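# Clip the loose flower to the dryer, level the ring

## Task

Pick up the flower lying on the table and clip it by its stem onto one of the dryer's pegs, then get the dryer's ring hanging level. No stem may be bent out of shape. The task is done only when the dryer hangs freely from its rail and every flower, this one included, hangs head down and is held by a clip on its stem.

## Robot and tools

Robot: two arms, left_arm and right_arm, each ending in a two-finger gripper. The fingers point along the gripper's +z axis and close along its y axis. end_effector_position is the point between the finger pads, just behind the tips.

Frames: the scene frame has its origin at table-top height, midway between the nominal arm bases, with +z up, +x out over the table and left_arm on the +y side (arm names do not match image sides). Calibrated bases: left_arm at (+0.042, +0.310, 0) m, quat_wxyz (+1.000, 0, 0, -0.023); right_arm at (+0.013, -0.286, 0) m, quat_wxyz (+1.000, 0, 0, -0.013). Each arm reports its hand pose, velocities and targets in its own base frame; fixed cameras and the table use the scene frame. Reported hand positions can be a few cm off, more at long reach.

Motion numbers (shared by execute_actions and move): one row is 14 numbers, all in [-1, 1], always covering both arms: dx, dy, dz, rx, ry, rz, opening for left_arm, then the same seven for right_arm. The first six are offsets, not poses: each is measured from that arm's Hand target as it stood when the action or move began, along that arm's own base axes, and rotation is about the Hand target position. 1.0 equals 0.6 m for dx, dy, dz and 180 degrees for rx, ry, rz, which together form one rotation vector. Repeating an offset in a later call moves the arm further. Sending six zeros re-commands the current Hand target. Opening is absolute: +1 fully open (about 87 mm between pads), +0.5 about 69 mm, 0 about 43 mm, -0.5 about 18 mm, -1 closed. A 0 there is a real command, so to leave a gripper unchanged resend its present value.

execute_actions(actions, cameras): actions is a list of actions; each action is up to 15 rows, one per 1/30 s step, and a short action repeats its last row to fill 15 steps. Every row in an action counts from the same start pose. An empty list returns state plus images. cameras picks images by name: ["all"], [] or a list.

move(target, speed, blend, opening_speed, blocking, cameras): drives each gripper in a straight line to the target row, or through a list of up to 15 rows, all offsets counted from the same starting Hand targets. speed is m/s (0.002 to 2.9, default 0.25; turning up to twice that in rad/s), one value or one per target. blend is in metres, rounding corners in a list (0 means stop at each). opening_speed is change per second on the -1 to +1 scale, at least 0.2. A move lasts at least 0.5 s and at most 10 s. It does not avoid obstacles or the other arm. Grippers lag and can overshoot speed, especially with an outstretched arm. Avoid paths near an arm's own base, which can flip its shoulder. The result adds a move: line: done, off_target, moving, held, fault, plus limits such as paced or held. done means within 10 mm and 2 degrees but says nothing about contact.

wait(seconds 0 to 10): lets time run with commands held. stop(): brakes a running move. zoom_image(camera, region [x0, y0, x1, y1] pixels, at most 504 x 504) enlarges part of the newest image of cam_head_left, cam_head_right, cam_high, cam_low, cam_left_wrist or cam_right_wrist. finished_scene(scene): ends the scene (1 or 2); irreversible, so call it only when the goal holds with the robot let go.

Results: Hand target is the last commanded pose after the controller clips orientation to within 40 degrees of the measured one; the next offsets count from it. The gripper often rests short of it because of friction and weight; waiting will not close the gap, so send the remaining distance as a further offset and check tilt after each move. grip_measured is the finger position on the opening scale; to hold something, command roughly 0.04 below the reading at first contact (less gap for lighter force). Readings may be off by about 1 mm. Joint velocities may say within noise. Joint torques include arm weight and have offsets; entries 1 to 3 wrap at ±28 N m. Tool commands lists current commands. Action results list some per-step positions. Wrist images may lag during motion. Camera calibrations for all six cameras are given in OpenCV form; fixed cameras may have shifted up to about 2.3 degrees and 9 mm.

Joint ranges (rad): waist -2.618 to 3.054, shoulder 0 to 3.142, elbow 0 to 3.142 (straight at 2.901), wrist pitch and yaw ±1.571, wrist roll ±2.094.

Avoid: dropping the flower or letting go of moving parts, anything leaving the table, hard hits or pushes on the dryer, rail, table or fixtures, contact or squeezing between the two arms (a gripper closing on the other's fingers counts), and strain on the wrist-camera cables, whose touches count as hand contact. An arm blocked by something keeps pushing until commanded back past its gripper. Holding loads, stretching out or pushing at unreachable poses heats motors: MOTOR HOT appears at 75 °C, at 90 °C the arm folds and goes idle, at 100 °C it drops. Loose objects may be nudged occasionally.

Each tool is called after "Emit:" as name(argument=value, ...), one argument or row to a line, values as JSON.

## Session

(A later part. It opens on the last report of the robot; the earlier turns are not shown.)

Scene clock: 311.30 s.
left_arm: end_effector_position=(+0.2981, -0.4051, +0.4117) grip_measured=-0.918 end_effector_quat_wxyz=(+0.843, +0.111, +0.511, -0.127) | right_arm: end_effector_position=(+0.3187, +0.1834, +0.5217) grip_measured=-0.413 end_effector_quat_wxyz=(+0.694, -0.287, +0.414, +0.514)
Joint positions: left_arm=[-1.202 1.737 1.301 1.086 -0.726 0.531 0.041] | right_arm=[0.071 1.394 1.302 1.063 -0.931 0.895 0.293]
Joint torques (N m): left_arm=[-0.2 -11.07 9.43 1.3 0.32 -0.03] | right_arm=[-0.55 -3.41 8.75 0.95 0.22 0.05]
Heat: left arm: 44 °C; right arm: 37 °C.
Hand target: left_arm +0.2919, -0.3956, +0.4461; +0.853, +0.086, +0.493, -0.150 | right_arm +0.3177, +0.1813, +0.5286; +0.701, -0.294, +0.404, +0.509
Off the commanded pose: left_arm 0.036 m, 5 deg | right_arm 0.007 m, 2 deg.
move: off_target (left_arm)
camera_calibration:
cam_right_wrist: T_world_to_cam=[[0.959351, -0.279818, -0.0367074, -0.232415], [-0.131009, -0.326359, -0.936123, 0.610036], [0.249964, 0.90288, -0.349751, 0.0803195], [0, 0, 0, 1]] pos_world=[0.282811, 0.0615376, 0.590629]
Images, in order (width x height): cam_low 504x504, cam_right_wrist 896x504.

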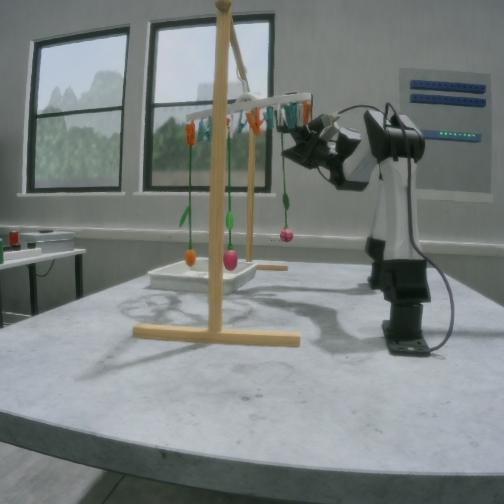

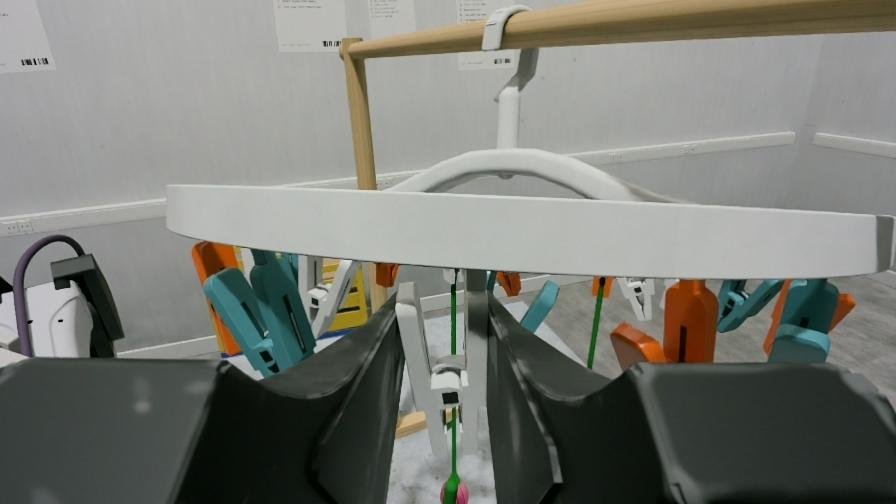

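Emit:
wait(
  seconds=0.05,
  cameras=["cam_high","cam_left_wrist","cam_head_right"],
)

Emit:
zoom_image(
  camera="cam_high",
  region=[90, 310, 150, 370],
)

Emit:
zoom_image(
  camera="cam_head_right",
  region=[270, 120, 350, 220],
)

Scene clock: 320.10 s.
left_arm: end_effector_position=(+0.2981, -0.4051, +0.4116) grip_measured=-0.918 end_effector_quat_wxyz=(+0.843, +0.111, +0.511, -0.127) | right_arm: end_effector_position=(+0.3187, +0.1834, +0.5217) grip_measured=-0.413 end_effector_quat_wxyz=(+0.694, -0.287, +0.414, +0.514)
Joint positions: left_arm=[-1.202 1.737 1.301 1.086 -0.726 0.531 0.041] | right_arm=[0.071 1.394 1.302 1.063 -0.931 0.895 0.293]
Joint torques (N m): left_arm=[-0.2 -11.06 9.43 1.31 0.31 -0.03] | right_arm=[-0.54 -3.43 8.76 0.96 0.23 0.04]
Heat: left arm: 44 °C; right arm: 37 °C.
Hand target: left_arm +0.2919, -0.3956, +0.4461; +0.853, +0.086, +0.493, -0.150 | right_arm +0.3177, +0.1813, +0.5286; +0.701, -0.294, +0.404, +0.509
Tool commands: left_gripper/opening=-0.95 right_gripper/opening=-0.48
Off the commanded pose: left_arm 0.036 m, 5 deg | right_arm 0.007 m, 2 deg.
wait: 0.07 s; at rest from the start
camera_calibration:
cam_left_wrist: T_world_to_cam=[[-0.299924, -0.953244, -0.0370445, -0.279301], [-0.353203, 0.147035, -0.92392, 0.569557], [0.886168, -0.264021, -0.380788, -0.0657231], [0, 0, 0, 1]] pos_world=[0.175642, -0.367339, 0.490852]
Images, in order (width x height): cam_head_right 504x504, cam_high 504x504, cam_left_wrist 896x504.

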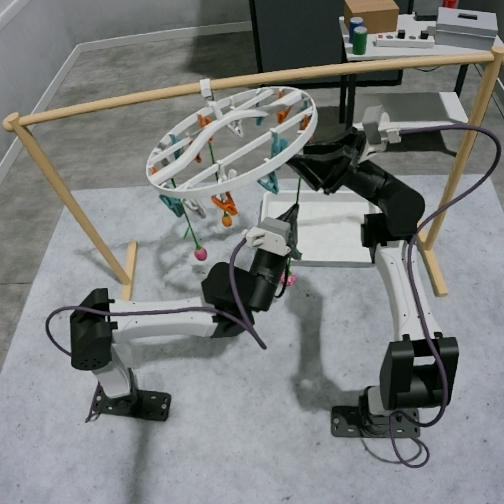

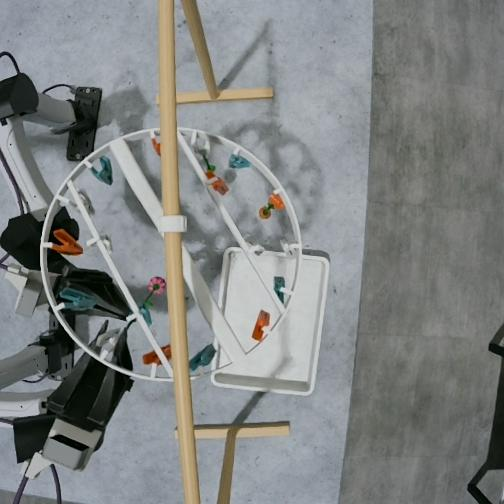

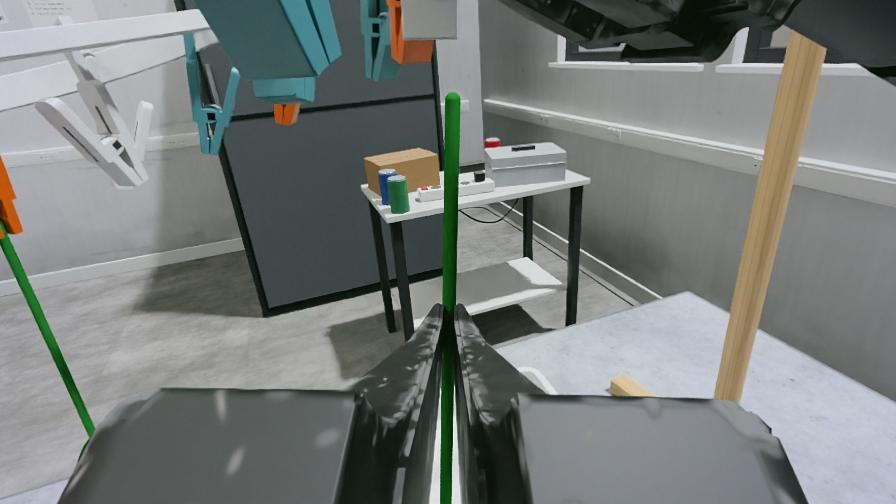

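Scaled by 8.400 from the camera's 504x504 image, which has a finer 720x720 frame.

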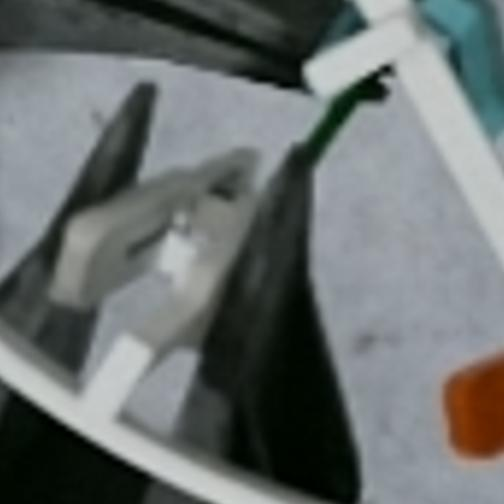

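Scaled by 5.040 from the camera's 504x504 image, which has a finer 720x720 frame.

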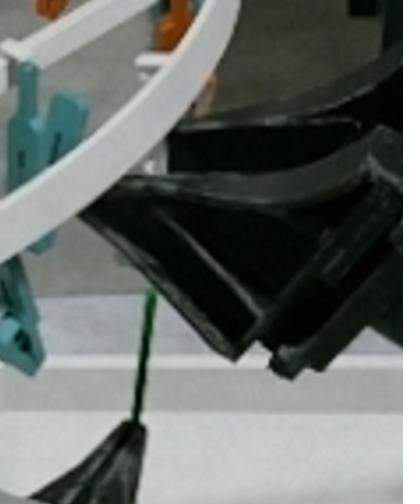

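Emit:
move(
  target=[0.0202,0.0022,0,-0.0152,-0.0418,0,-0.95, 0,0,0,0,0,0,-0.48],
  speed=0.06,
  cameras=["cam_right_wrist","cam_left_wrist","cam_low"],
)

Emit:
zoom_image(
  camera="cam_right_wrist",
  region=[360, 330, 540, 504],
)

Emit:
zoom_image(
  camera="cam_left_wrist",
  region=[350, 0, 550, 150],
)

Scene clock: 327.37 s.
left_arm: end_effector_position=(+0.3023, -0.3946, +0.4399) grip_measured=-0.918 end_effector_quat_wxyz=(+0.879, +0.079, +0.445, -0.154) | right_arm: end_effector_position=(+0.3187, +0.1834, +0.5217) grip_measured=-0.413 end_effector_quat_wxyz=(+0.694, -0.287, +0.414, +0.514)
Joint positions: left_arm=[-1.162 1.768 1.301 1.284 -0.626 0.56 0.041] | right_arm=[0.071 1.394 1.302 1.063 -0.931 0.895 0.293]
Joint torques (N m): left_arm=[0.75 -6.38 7.41 1.37 0.42 0.18] | right_arm=[-0.55 -3.41 8.75 0.95 0.23 0.04]
Heat: left arm: 45 °C; right arm: 37 °C.
Hand target: left_arm +0.3040, -0.3944, +0.4460; +0.885, +0.075, +0.432, -0.156 | right_arm +0.3177, +0.1813, +0.5286; +0.701, -0.294, +0.404, +0.509
Off the commanded pose: left_arm 0.006 m, 2 deg | right_arm 0.007 m, 2 deg.
move: done
camera_calibration:
cam_left_wrist: T_world_to_cam=[[-0.317267, -0.948027, 0.0242352, -0.286558], [-0.223862, 0.0500354, -0.973336, 0.539979], [0.921535, -0.314233, -0.228101, -0.153585], [0, 0, 0, 1]] pos_world=[0.171499, -0.346944, 0.497492]
cam_right_wrist: T_world_to_cam=[[0.959351, -0.279818, -0.0367074, -0.232415], [-0.131009, -0.326359, -0.936123, 0.610036], [0.249964, 0.90288, -0.349751, 0.0803195], [0, 0, 0, 1]] pos_world=[0.282811, 0.0615376, 0.590629]
Images, in order (width x height): cam_low 504x504, cam_left_wrist 896x504, cam_right_wrist 896x504.

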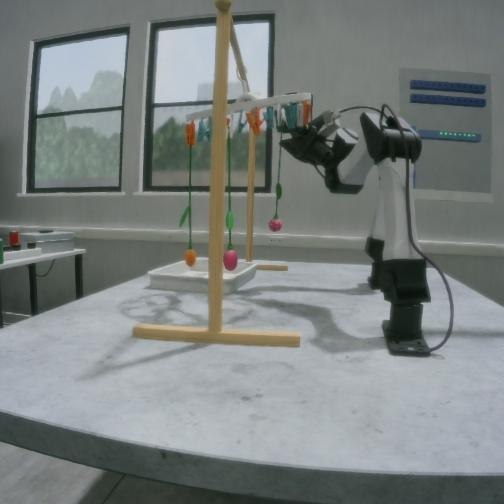

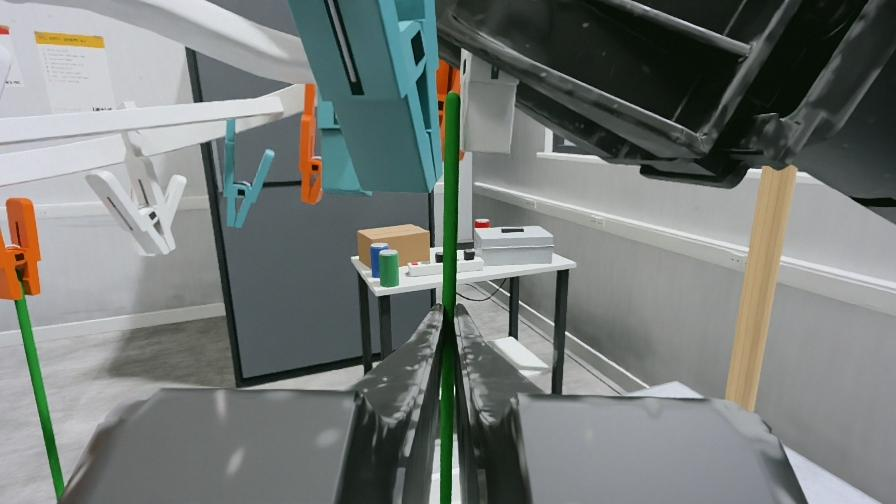

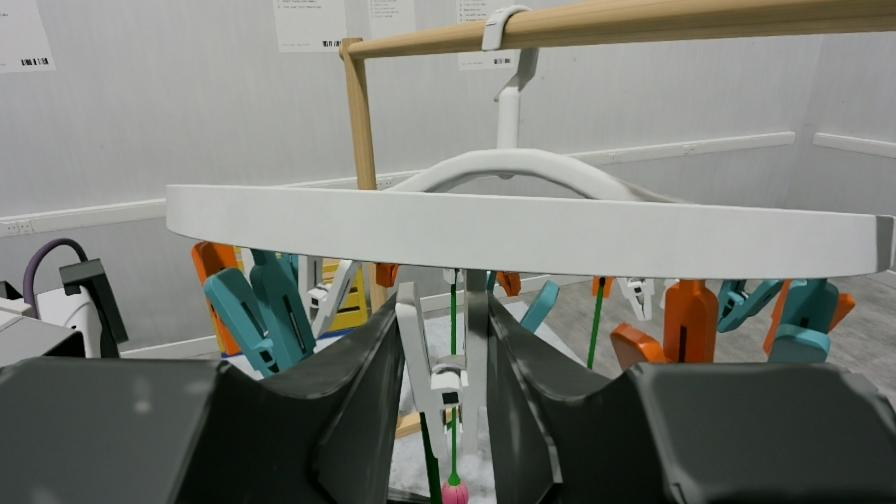

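Scaled by 2.800 from the camera's 896x504 image, which has a finer 1280x720 frame.

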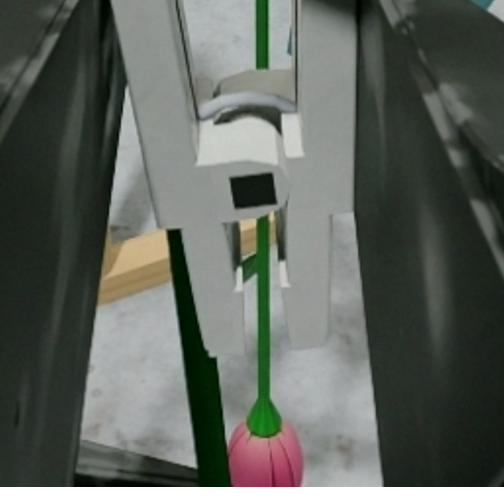

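Scaled by 2.520 from the camera's 896x504 image, which has a finer 1280x720 frame.

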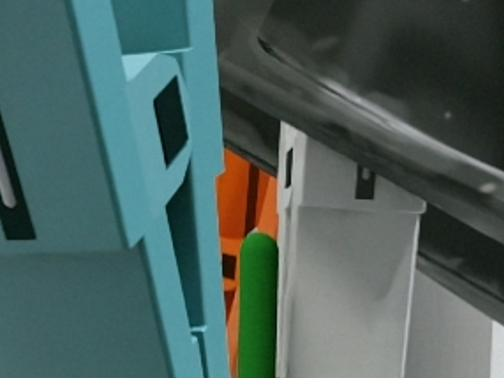

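Emit:
move(
  target=[0.006,-0.0018,0,0.0076,0.0209,0,-0.95, 0,0,0,0,0,0,-0.48],
  speed=0.05,
  cameras=["cam_right_wrist","cam_left_wrist"],
)

Emit:
zoom_image(
  camera="cam_right_wrist",
  region=[360, 330, 540, 504],
)

Emit:
zoom_image(
  camera="cam_left_wrist",
  region=[350, 0, 550, 200],
)

Scene clock: 333.93 s.
left_arm: end_effector_position=(+0.3078, -0.4035, +0.4222) grip_measured=-0.918 end_effector_quat_wxyz=(+0.863, +0.106, +0.474, -0.139) | right_arm: end_effector_position=(+0.3186, +0.1834, +0.5216) grip_measured=-0.413 end_effector_quat_wxyz=(+0.694, -0.287, +0.414, +0.514)
Joint positions: left_arm=[-1.162 1.768 1.301 1.187 -0.641 0.545 0.041] | right_arm=[0.071 1.394 1.302 1.063 -0.932 0.895 0.293]
Joint torques (N m): left_arm=[0.55 -9.33 9.43 1.23 0.14 -0.1] | right_arm=[-0.61 -3.4 8.72 0.97 0.21 0.04]
Heat: left arm: 45 °C; right arm: 37 °C.
Hand target: left_arm +0.3077, -0.3954, +0.4460; +0.869, +0.081, +0.463, -0.153 | right_arm +0.3177, +0.1813, +0.5286; +0.701, -0.294, +0.404, +0.509
Off the commanded pose: left_arm 0.025 m, 4 deg | right_arm 0.007 m, 2 deg.
move: off_target (left_arm)
camera_calibration:
cam_left_wrist: T_world_to_cam=[[-0.315387, -0.948536, -0.0284585, -0.271413], [-0.274649, 0.119944, -0.954034, 0.560115], [0.908349, -0.293074, -0.298344, -0.123218], [0, 0, 0, 1]] pos_world=[0.180159, -0.36074, 0.489883]
cam_right_wrist: T_world_to_cam=[[0.959397, -0.279677, -0.0365739, -0.232488], [-0.13089, -0.326593, -0.936058, 0.610011], [0.249849, 0.902839, -0.349939, 0.0803757], [0, 0, 0, 1]] pos_world=[0.282811, 0.0616375, 0.590629]
Images, in order (width x height): cam_left_wrist 896x504, cam_right_wrist 896x504.

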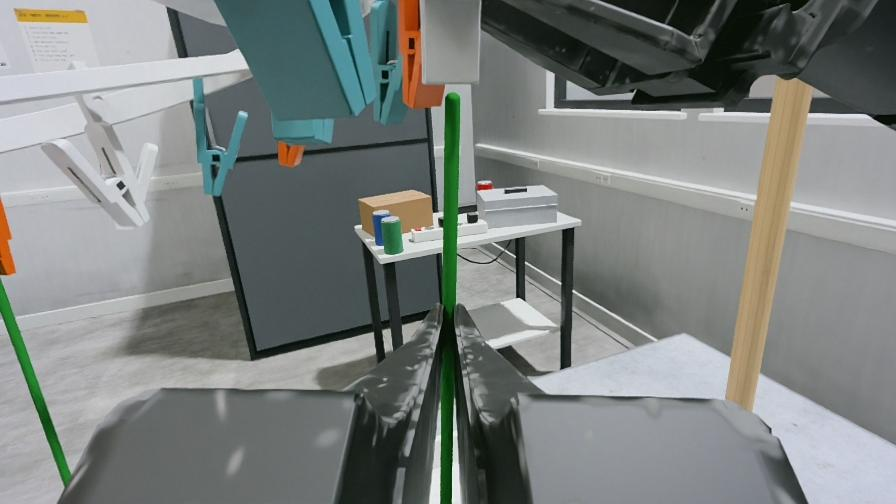

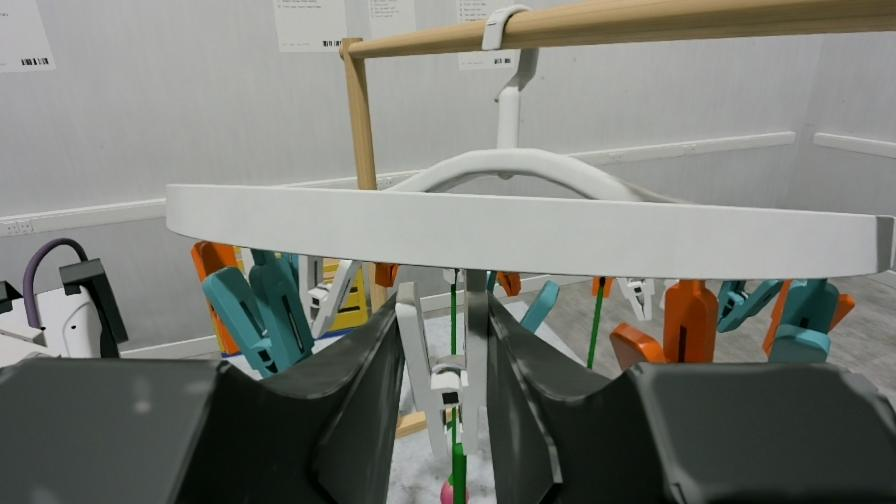

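Scaled by 2.800 from the camera's 896x504 image, which has a finer 1280x720 frame.

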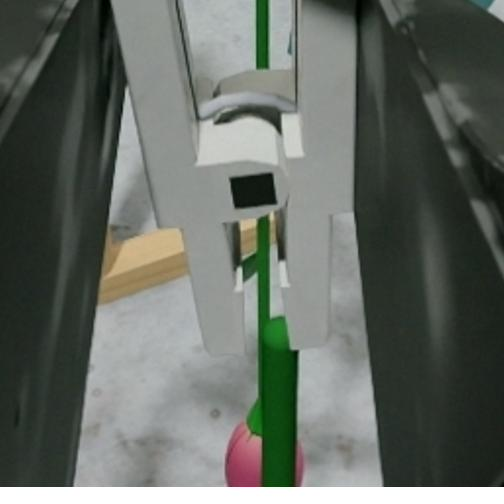

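Scaled by 2.520 from the camera's 896x504 image, which has a finer 1280x720 frame.

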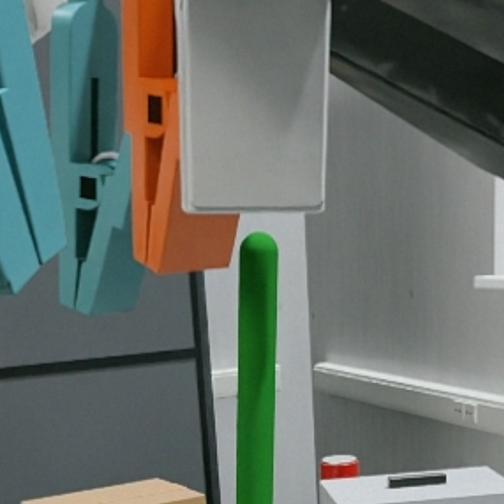

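Emit:
move(
  target=[0,0,0.0133,-0.0016,-0.0044,0,-0.95, 0,0,0,0,0,0,-0.48],
  speed=0.05,
  cameras=["cam_right_wrist","cam_left_wrist"],
)

Emit:
zoom_image(
  camera="cam_right_wrist",
  region=[360, 330, 540, 504],
)

Emit:
zoom_image(
  camera="cam_left_wrist",
  region=[350, 0, 550, 200],
)

Scene clock: 341.33 s.
left_arm: end_effector_position=(+0.3075, -0.4028, +0.4305) grip_measured=-0.918 end_effector_quat_wxyz=(+0.866, +0.100, +0.469, -0.143) | right_arm: end_effector_position=(+0.3186, +0.1834, +0.5216) grip_measured=-0.413 end_effector_quat_wxyz=(+0.694, -0.287, +0.414, +0.514)
Joint positions: left_arm=[-1.162 1.768 1.322 1.184 -0.641 0.544 0.041] | right_arm=[0.071 1.394 1.302 1.063 -0.932 0.895 0.293]
Joint torques (N m): left_arm=[0.72 -9.13 9.44 1.2 0.25 -0.01] | right_arm=[-0.57 -3.43 8.72 0.96 0.23 0.03]
Heat: left arm: 47 °C; right arm: 37 °C.
Hand target: left_arm +0.3076, -0.3954, +0.4540; +0.873, +0.080, +0.456, -0.154 | right_arm +0.3177, +0.1813, +0.5286; +0.701, -0.294, +0.404, +0.509
Off the commanded pose: left_arm 0.025 m, 3 deg | right_arm 0.007 m, 2 deg.
move: off_target (left_arm)
camera_calibration:
cam_left_wrist: T_world_to_cam=[[-0.31545, -0.948827, -0.0147847, -0.276536], [-0.26793, 0.104002, -0.957808, 0.561047], [0.910332, -0.298179, -0.287027, -0.127714], [0, 0, 0, 1]] pos_world=[0.17935, -0.358817, 0.49663]
cam_right_wrist: T_world_to_cam=[[0.959397, -0.279677, -0.0365739, -0.232488], [-0.13089, -0.326593, -0.936058, 0.610011], [0.249849, 0.902839, -0.349939, 0.0803757], [0, 0, 0, 1]] pos_world=[0.282811, 0.0616375, 0.590629]
Images, in order (width x height): cam_left_wrist 896x504, cam_right_wrist 896x504.

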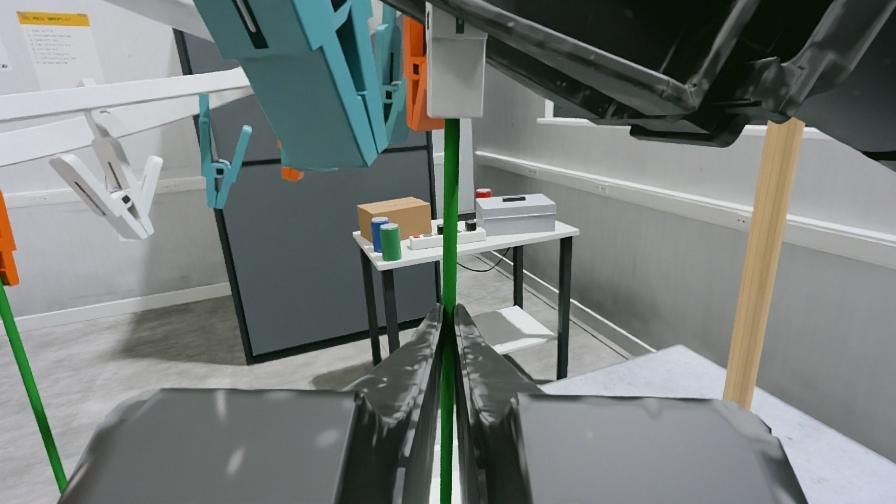

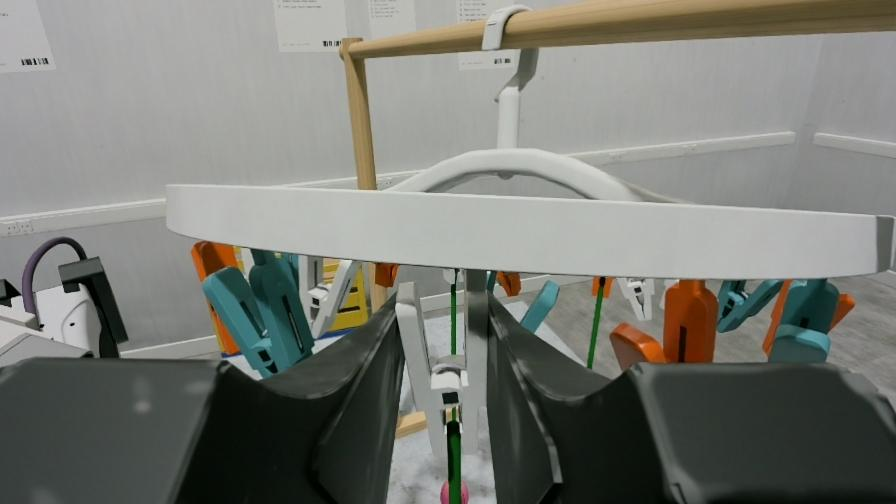

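Scaled by 2.800 from the camera's 896x504 image, which has a finer 1280x720 frame.

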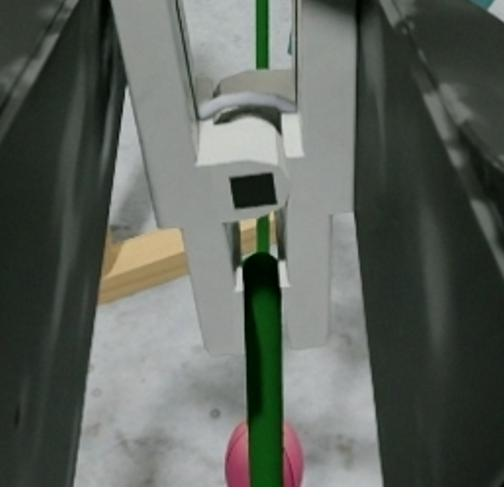

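Scaled by 2.520 from the camera's 896x504 image, which has a finer 1280x720 frame.

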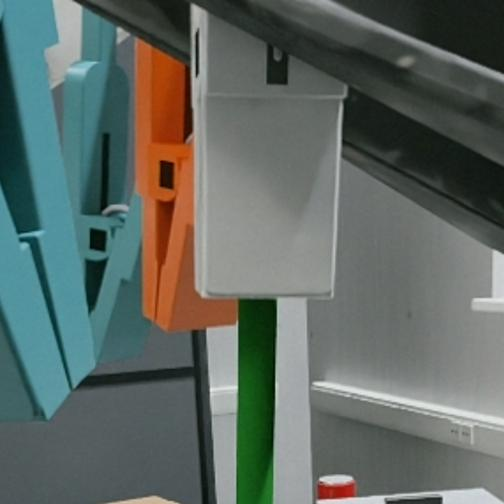

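Emit:
move(
  target=[0,0,0,0,0,0,-0.95, 0,0,0,0,0,0,-0.1],
  opening_speed=0.25,
  cameras=["cam_right_wrist","cam_left_wrist"],
)

Emit:
zoom_image(
  camera="cam_right_wrist",
  region=[340, 250, 560, 504],
)

Emit:
zoom_image(
  camera="cam_left_wrist",
  region=[350, 0, 550, 200],
)

Scene clock: 344.83 s.
left_arm: end_effector_position=(+0.3075, -0.4029, +0.4303) grip_measured=-0.918 end_effector_quat_wxyz=(+0.866, +0.100, +0.470, -0.142) | right_arm: end_effector_position=(+0.3184, +0.1835, +0.5216) grip_measured=-0.100 end_effector_quat_wxyz=(+0.693, -0.287, +0.414, +0.515)
Joint positions: left_arm=[-1.162 1.768 1.322 1.182 -0.641 0.544 0.041] | right_arm=[0.071 1.394 1.302 1.063 -0.933 0.897 0.45]
Joint torques (N m): left_arm=[0.72 -9.14 9.44 1.2 0.25 -0.01] | right_arm=[-0.51 -3.38 8.73 0.95 0.25 0.02]
Heat: left arm: 47 °C; right arm: 37 °C.
Hand target: left_arm +0.3076, -0.3954, +0.4540; +0.873, +0.080, +0.456, -0.154 | right_arm +0.3176, +0.1813, +0.5286; +0.701, -0.294, +0.404, +0.509
Off the commanded pose: left_arm 0.025 m, 3 deg | right_arm 0.007 m, 2 deg.
move: off_target (left_arm)
camera_calibration:
cam_left_wrist: T_world_to_cam=[[-0.315464, -0.948805, -0.0158754, -0.276242], [-0.268551, 0.10531, -0.957492, 0.561342], [0.910145, -0.29779, -0.288024, -0.127284], [0, 0, 0, 1]] pos_world=[0.179451, -0.359118, 0.496434]
cam_right_wrist: T_world_to_cam=[[0.959698, -0.278538, -0.0373608, -0.232175], [-0.131323, -0.32694, -0.935876, 0.610046], [0.248462, 0.903065, -0.350342, 0.0809919], [0, 0, 0, 1]] pos_world=[0.282808, 0.0616377, 0.590628]
Images, in order (width x height): cam_left_wrist 896x504, cam_right_wrist 896x504.

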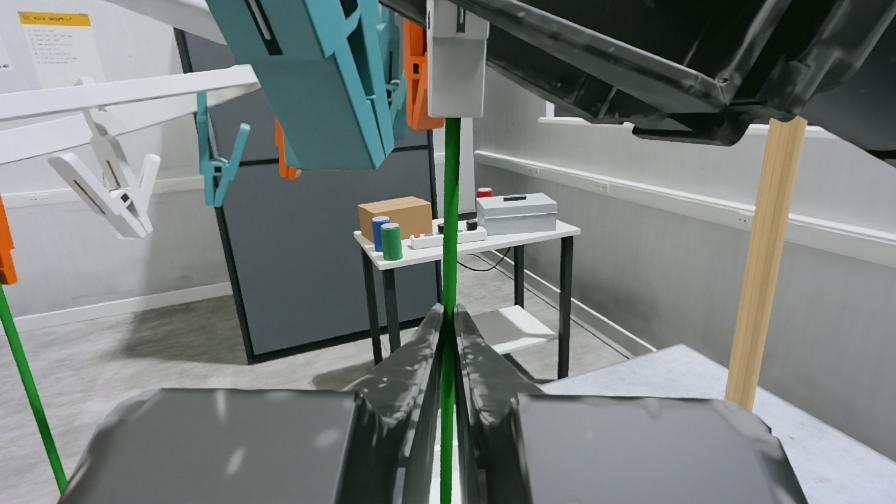

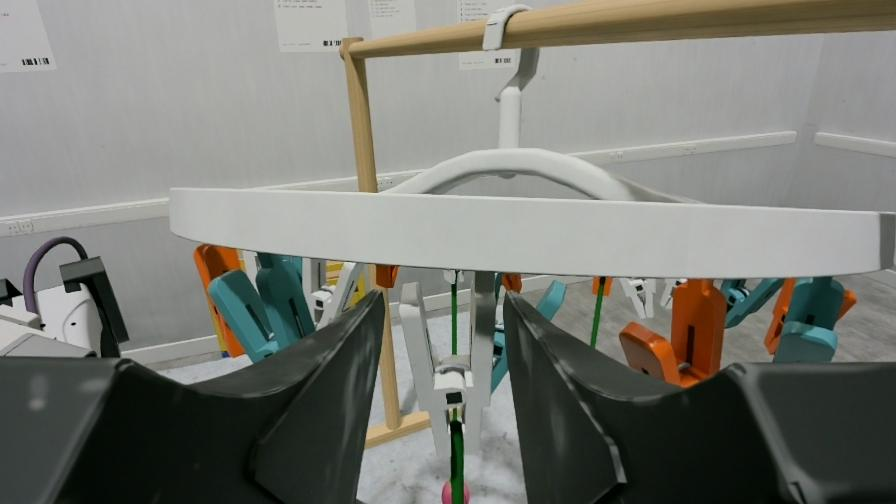

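Scaled by 1.984 from the camera's 896x504 image, which has a finer 1280x720 frame.

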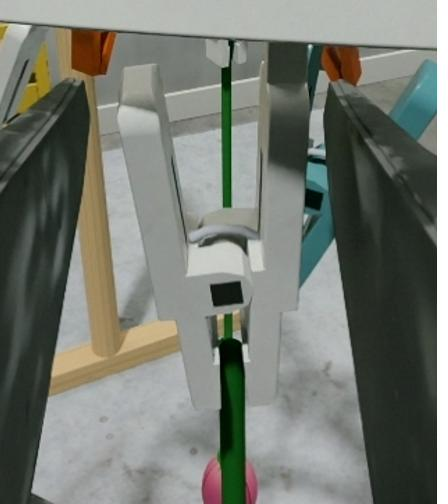

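Scaled by 2.520 from the camera's 896x504 image, which has a finer 1280x720 frame.

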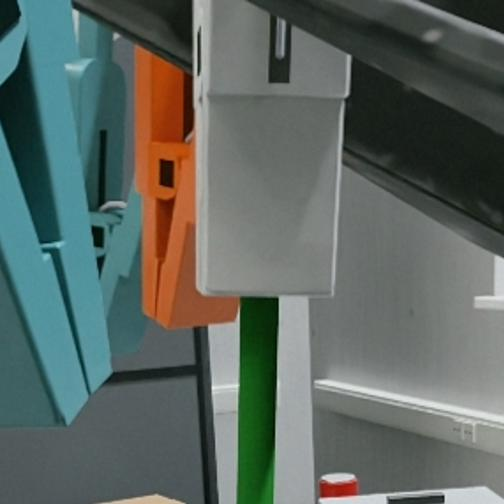

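Emit:
move(
  target=[0,0,0,0,0,0,-0.95, -0.0467,-0.1373,-0.082,0,0,0,-0.1],
  speed=0.08,
  cameras=["cam_right_wrist","cam_low"],
)

Scene clock: 350.27 s.
left_arm: end_effector_position=(+0.3075, -0.4030, +0.4302) grip_measured=-0.918 end_effector_quat_wxyz=(+0.865, +0.100, +0.470, -0.142) | right_arm: end_effector_position=(+0.3060, +0.0971, +0.4733) grip_measured=-0.100 end_effector_quat_wxyz=(+0.689, -0.237, +0.463, +0.505)
Joint positions: left_arm=[-1.162 1.768 1.322 1.182 -0.641 0.544 0.041] | right_arm=[-0.26 1.353 1.069 1.482 -1.055 1.308 0.45]
Joint torques (N m): left_arm=[0.72 -9.13 9.43 1.21 0.25 -0.01] | right_arm=[-0.58 -5.34 5.7 1.33 0.29 0.05]
Heat: left arm: 48 °C; right arm: 37 °C.
Hand target: left_arm +0.3077, -0.3954, +0.4539; +0.873, +0.080, +0.456, -0.154 | right_arm +0.2896, +0.0989, +0.4794; +0.700, -0.294, +0.405, +0.509
Off the commanded pose: left_arm 0.025 m, 3 deg | right_arm 0.018 m, 9 deg.
joint sent to its limit (right arm) — joint 4 (wrist pitch), upper limit. The joint targets are off in orientation, not in position.
move: off_target (left_arm, right_arm)
camera_calibration:
cam_right_wrist: T_world_to_cam=[[0.924308, -0.350471, -0.151077, -0.174389], [-0.264588, -0.303179, -0.915465, 0.56382], [0.27504, 0.886145, -0.372961, 0.149303], [0, 0, 0, 1]] pos_world=[0.269305, -0.0224837, 0.545495]
Images, in order (width x height): cam_low 504x504, cam_right_wrist 896x504.

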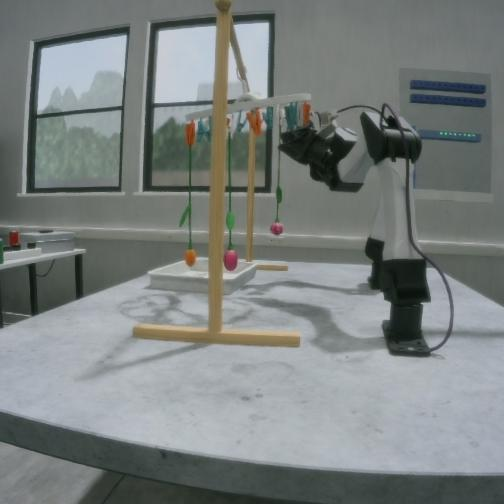

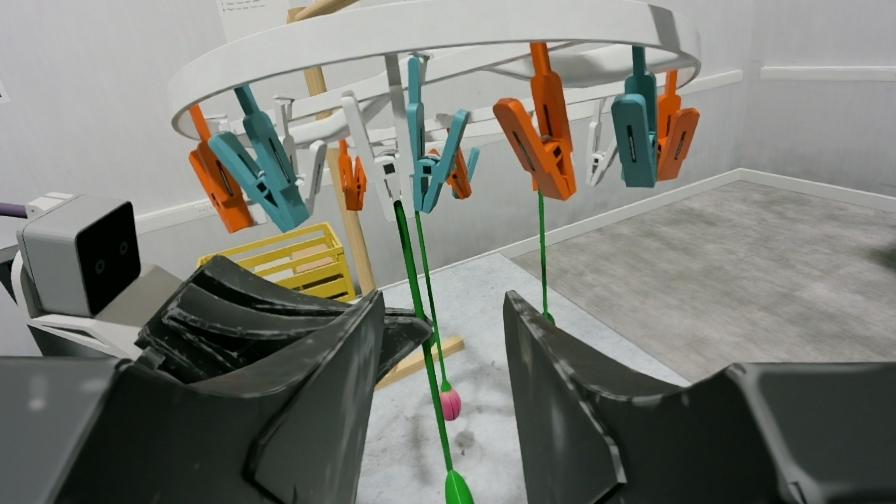

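Emit:
move(
  target=[0,0,-0.05,0,0,0,-0.95, 0,0,0,0.0,0,0,-0.1],
  speed=0.05,
  cameras=["cam_right_wrist"],
)

Scene clock: 352.37 s.
left_arm: end_effector_position=(+0.3048, -0.3965, +0.4270) grip_measured=-0.918 end_effector_quat_wxyz=(+0.871, +0.085, +0.460, -0.150) | right_arm: end_effector_position=(+0.3060, +0.0971, +0.4733) grip_measured=-0.100 end_effector_quat_wxyz=(+0.688, -0.237, +0.463, +0.506)
Joint positions: left_arm=[-1.162 1.768 1.281 1.265 -0.641 0.544 0.041] | right_arm=[-0.26 1.353 1.069 1.482 -1.055 1.309 0.45]
Joint torques (N m): left_arm=[0.77 -6.64 5.41 1.46 0.26 -0.03] | right_arm=[-0.53 -5.27 5.68 1.33 0.26 0.05]
Heat: left arm: 48 °C; right arm: 37 °C.
Hand target: left_arm +0.3076, -0.3954, +0.4240; +0.873, +0.080, +0.456, -0.154 | right_arm +0.2897, +0.0989, +0.4794; +0.701, -0.294, +0.404, +0.509
Off the commanded pose: left_arm 0.004 m, 1 deg | right_arm 0.018 m, 9 deg.
joint sent to its limit (right arm) — joint 4 (wrist pitch), upper limit. The joint targets are off in orientation, not in position.
move: off_target (right_arm)
camera_calibration:
cam_right_wrist: T_world_to_cam=[[0.924349, -0.350094, -0.151703, -0.174176], [-0.264985, -0.302966, -0.915421, 0.563904], [0.274522, 0.886367, -0.372816, 0.149429], [0, 0, 0, 1]] pos_world=[0.269404, -0.0225832, 0.545496]
Images, in order (width x height): cam_right_wrist 896x504.

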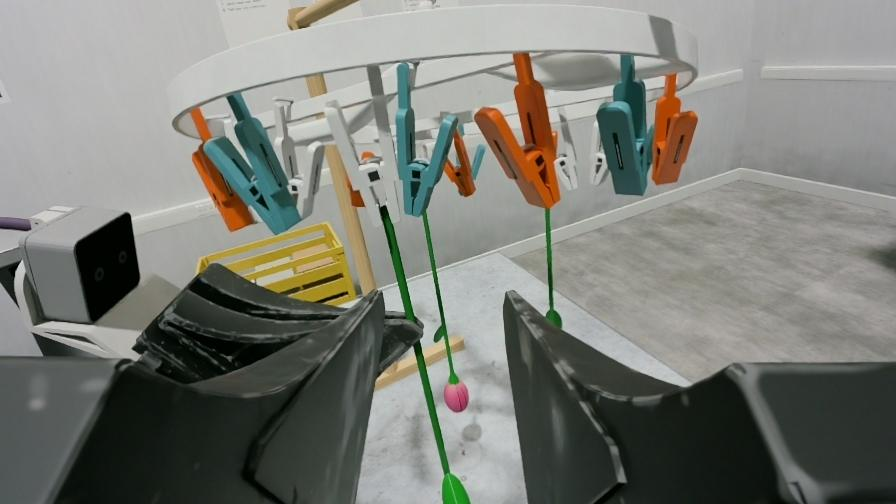

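Emit:
move(
  target=[0,0,-0.0367,0,0,0,-0.95, 0,0,0,0.0,0,0,-0.1],
  speed=0.05,
  cameras=["cam_right_wrist","cam_low"],
)

Scene clock: 354.70 s.
left_arm: end_effector_position=(+0.3045, -0.3958, +0.4070) grip_measured=-0.918 end_effector_quat_wxyz=(+0.872, +0.083, +0.459, -0.151) | right_arm: end_effector_position=(+0.3060, +0.0971, +0.4733) grip_measured=-0.100 end_effector_quat_wxyz=(+0.688, -0.237, +0.463, +0.506)
Joint positions: left_arm=[-1.162 1.789 1.221 1.351 -0.641 0.544 0.041] | right_arm=[-0.26 1.353 1.069 1.482 -1.055 1.309 0.45]
Joint torques (N m): left_arm=[0.79 -6.39 5.22 1.43 0.25 -0.03] | right_arm=[-0.55 -5.29 5.67 1.33 0.26 0.04]
Heat: left arm: 48 °C; right arm: 36 °C.
Hand target: left_arm +0.3076, -0.3954, +0.4020; +0.873, +0.080, +0.456, -0.154 | right_arm +0.2897, +0.0989, +0.4794; +0.701, -0.294, +0.404, +0.509
Off the commanded pose: left_arm 0.006 m, 1 deg | right_arm 0.018 m, 9 deg.
joint sent to its limit (right arm) — joint 4 (wrist pitch), upper limit. The joint targets are off in orientation, not in position.
move: off_target (right_arm)
camera_calibration:
cam_right_wrist: T_world_to_cam=[[0.924349, -0.350094, -0.151703, -0.174176], [-0.264985, -0.302966, -0.915421, 0.563904], [0.274522, 0.886367, -0.372816, 0.149429], [0, 0, 0, 1]] pos_world=[0.269404, -0.0225832, 0.545496]
Images, in order (width x height): cam_low 504x504, cam_right_wrist 896x504.

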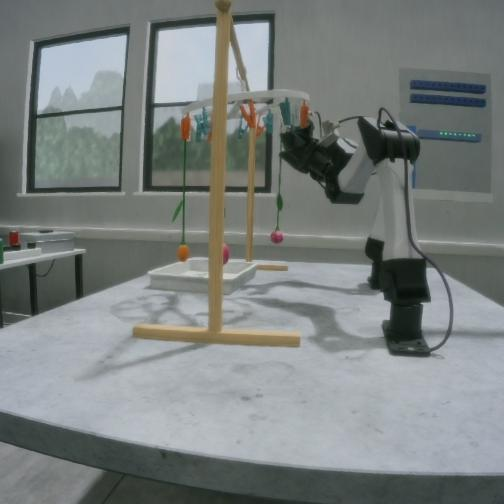

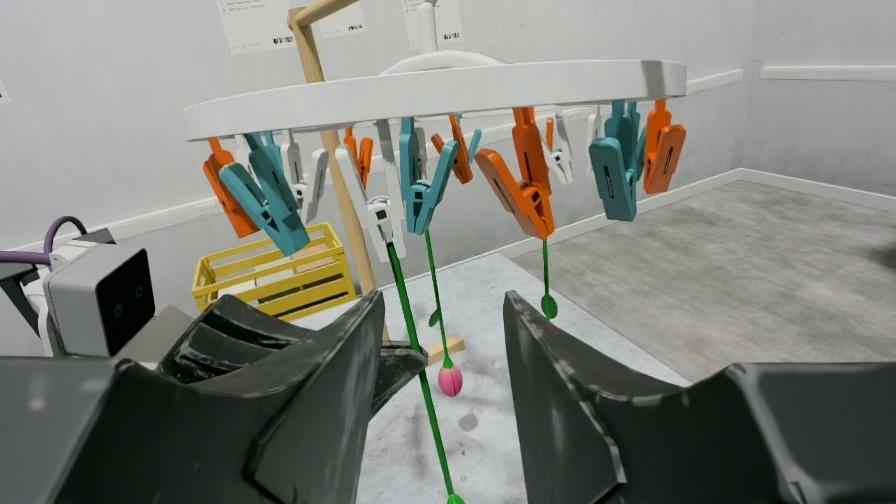

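Emit:
move(
  target=[0,0,0,0,0,0,-0.5, 0,0,0,0.0,0,0,-0.1],
  opening_speed=0.2,
  cameras=["cam_right_wrist","cam_low","cam_left_wrist"],
)

Scene clock: 359.13 s.
left_arm: end_effector_position=(+0.3044, -0.3958, +0.4071) grip_measured=-0.500 end_effector_quat_wxyz=(+0.872, +0.083, +0.459, -0.151) | right_arm: end_effector_position=(+0.3060, +0.0971, +0.4733) grip_measured=-0.100 end_effector_quat_wxyz=(+0.688, -0.237, +0.463, +0.506)
Joint positions: left_arm=[-1.162 1.789 1.221 1.351 -0.641 0.544 0.25] | right_arm=[-0.26 1.353 1.069 1.482 -1.055 1.309 0.45]
Joint torques (N m): left_arm=[0.79 -6.41 5.23 1.43 0.26 -0.02] | right_arm=[-0.53 -5.23 5.67 1.35 0.27 0.04]
Heat: left arm: 47 °C; right arm: 36 °C.
Hand target: left_arm +0.3076, -0.3954, +0.4020; +0.873, +0.080, +0.456, -0.154 | right_arm +0.2897, +0.0989, +0.4794; +0.701, -0.294, +0.404, +0.509
Off the commanded pose: left_arm 0.006 m, 1 deg | right_arm 0.018 m, 9 deg.
joint sent to its limit (right arm) — joint 4 (wrist pitch), upper limit. The joint targets are off in orientation, not in position.
move: off_target (right_arm)
camera_calibration:
cam_left_wrist: T_world_to_cam=[[-0.315429, -0.948768, 0.0185509, -0.2848], [-0.250903, 0.0645305, -0.965859, 0.519487], [0.915179, -0.309314, -0.258404, -0.147207], [0, 0, 0, 1]] pos_world=[0.175228, -0.349265, 0.468996]
cam_right_wrist: T_world_to_cam=[[0.924349, -0.350094, -0.151703, -0.174176], [-0.264985, -0.302966, -0.915421, 0.563904], [0.274522, 0.886367, -0.372816, 0.149429], [0, 0, 0, 1]] pos_world=[0.269404, -0.0225832, 0.545496]
Images, in order (width x height): cam_low 504x504, cam_left_wrist 896x504, cam_right_wrist 896x504.

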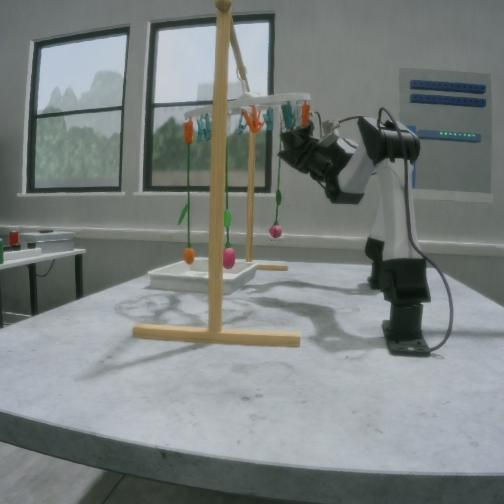

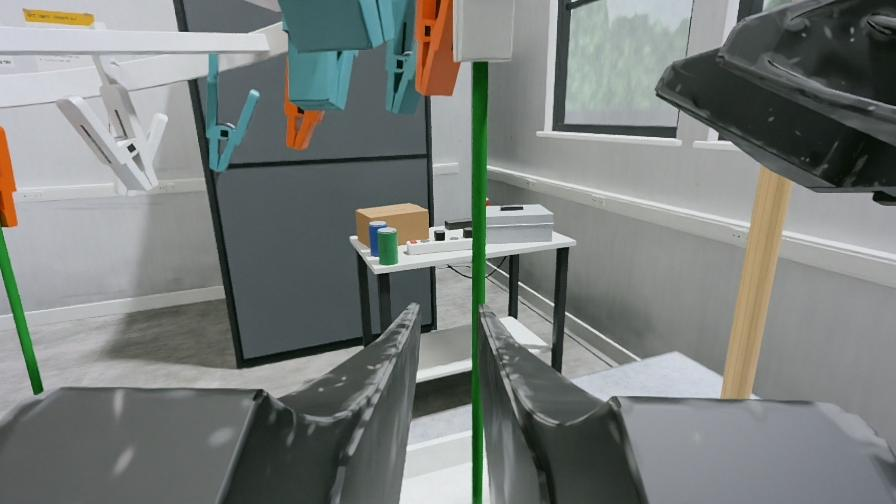

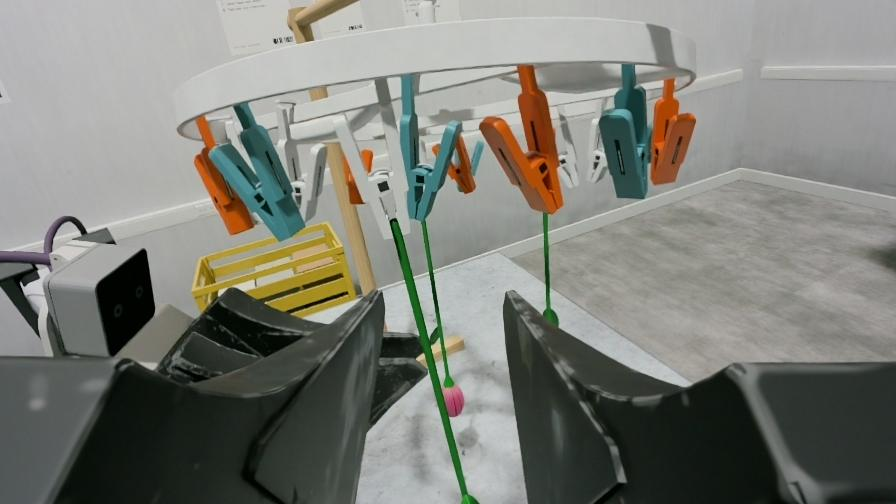

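Emit:
move(
  target=[
    [0,0,0,0,0,0,0.3, 0,0,0,0,0,0,0.3],
    [-0.155,0.057,-0.113,0,0,0,0.3, 0,0,0,0,0,0,0.3],
  ],
  speed=[0.1,0.12],
  opening_speed=0.6,
  cameras=["cam_right_wrist","cam_low","cam_high","cam_head_left","cam_head_right"],
)

Scene clock: 363.87 s.
left_arm: end_effector_position=(+0.2203, -0.3784, +0.3089) grip_measured=+0.300 end_effector_quat_wxyz=(+0.828, +0.165, +0.517, -0.141) | right_arm: end_effector_position=(+0.3060, +0.0971, +0.4733) grip_measured=+0.300 end_effector_quat_wxyz=(+0.688, -0.237, +0.463, +0.506)
Joint positions: left_arm=[-1.374 1.655 0.801 1.48 -0.793 0.615 0.65] | right_arm=[-0.26 1.353 1.069 1.482 -1.055 1.309 0.65]
Joint torques (N m): left_arm=[-0.77 -9.26 4.66 2.36 0.01 0.14] | right_arm=[-0.51 -5.27 5.7 1.35 0.25 0.05]
Heat: left arm: 47 °C; right arm: 36 °C.
Hand target: left_arm +0.2147, -0.3611, +0.3342; +0.873, +0.080, +0.456, -0.154 | right_arm +0.2897, +0.0989, +0.4794; +0.701, -0.294, +0.404, +0.509
Off the commanded pose: left_arm 0.031 m, 13 deg | right_arm 0.018 m, 9 deg.
joint sent to its limit (left arm) — joint 4 (wrist pitch), upper limit. The joint targets are off in orientation, not in position.
joint sent to its limit (right arm) — joint 4 (wrist pitch), upper limit. The joint targets are off in orientation, not in position.
move: off_target (left_arm, right_arm)
camera_calibration:
cam_right_wrist: T_world_to_cam=[[0.924349, -0.350094, -0.151703, -0.174176], [-0.264985, -0.302966, -0.915421, 0.563904], [0.274522, 0.886367, -0.372816, 0.149429], [0, 0, 0, 1]] pos_world=[0.269404, -0.0225832, 0.545496]
Images, in order (width x height): cam_head_left 504x504, cam_head_right 504x504, cam_high 504x504, cam_low 504x504, cam_right_wrist 896x504.

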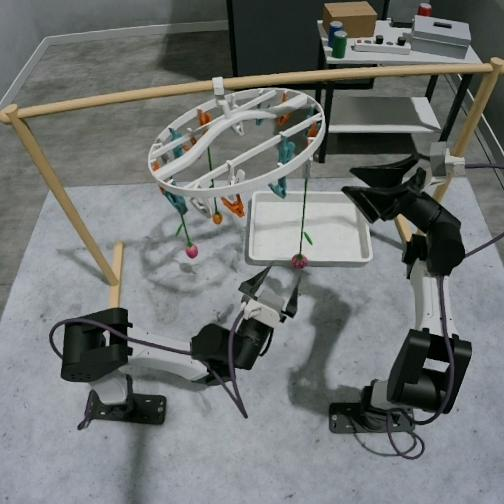

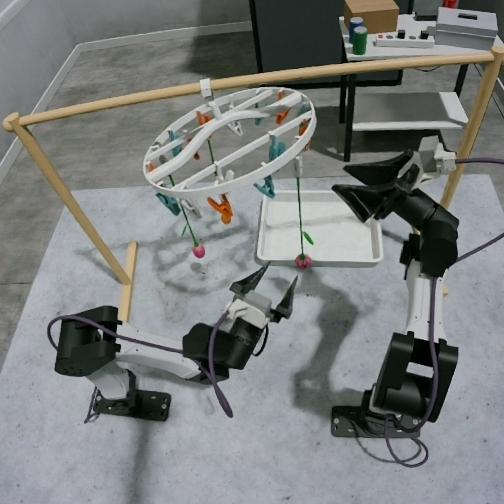

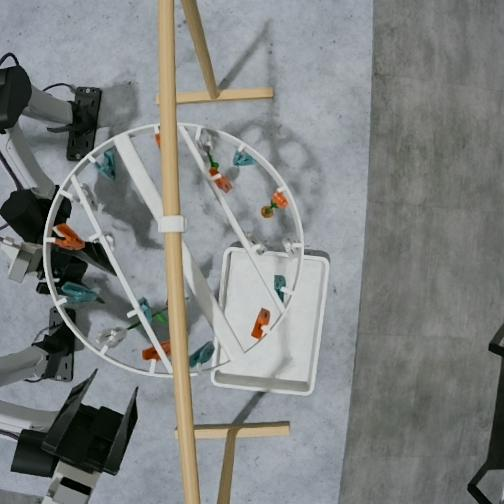

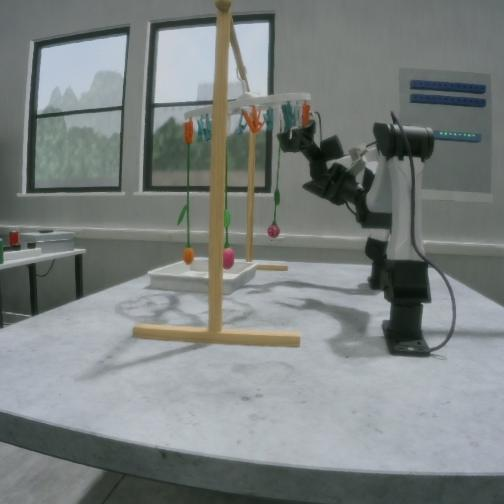

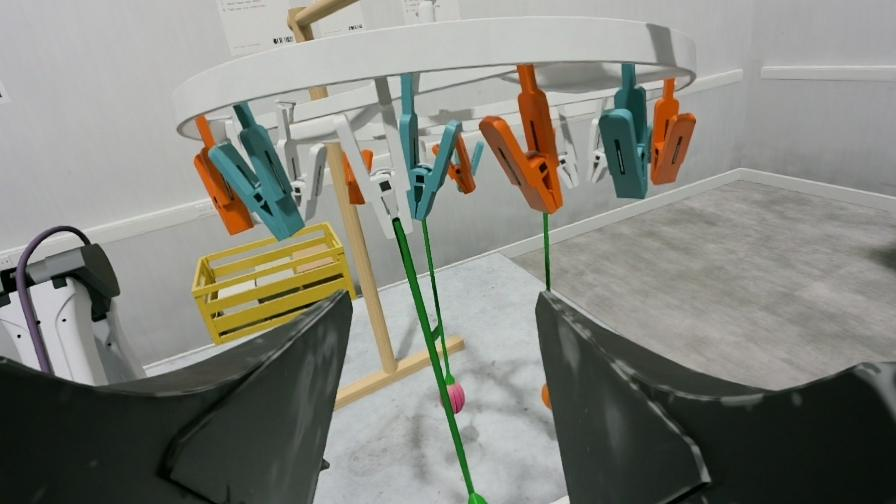

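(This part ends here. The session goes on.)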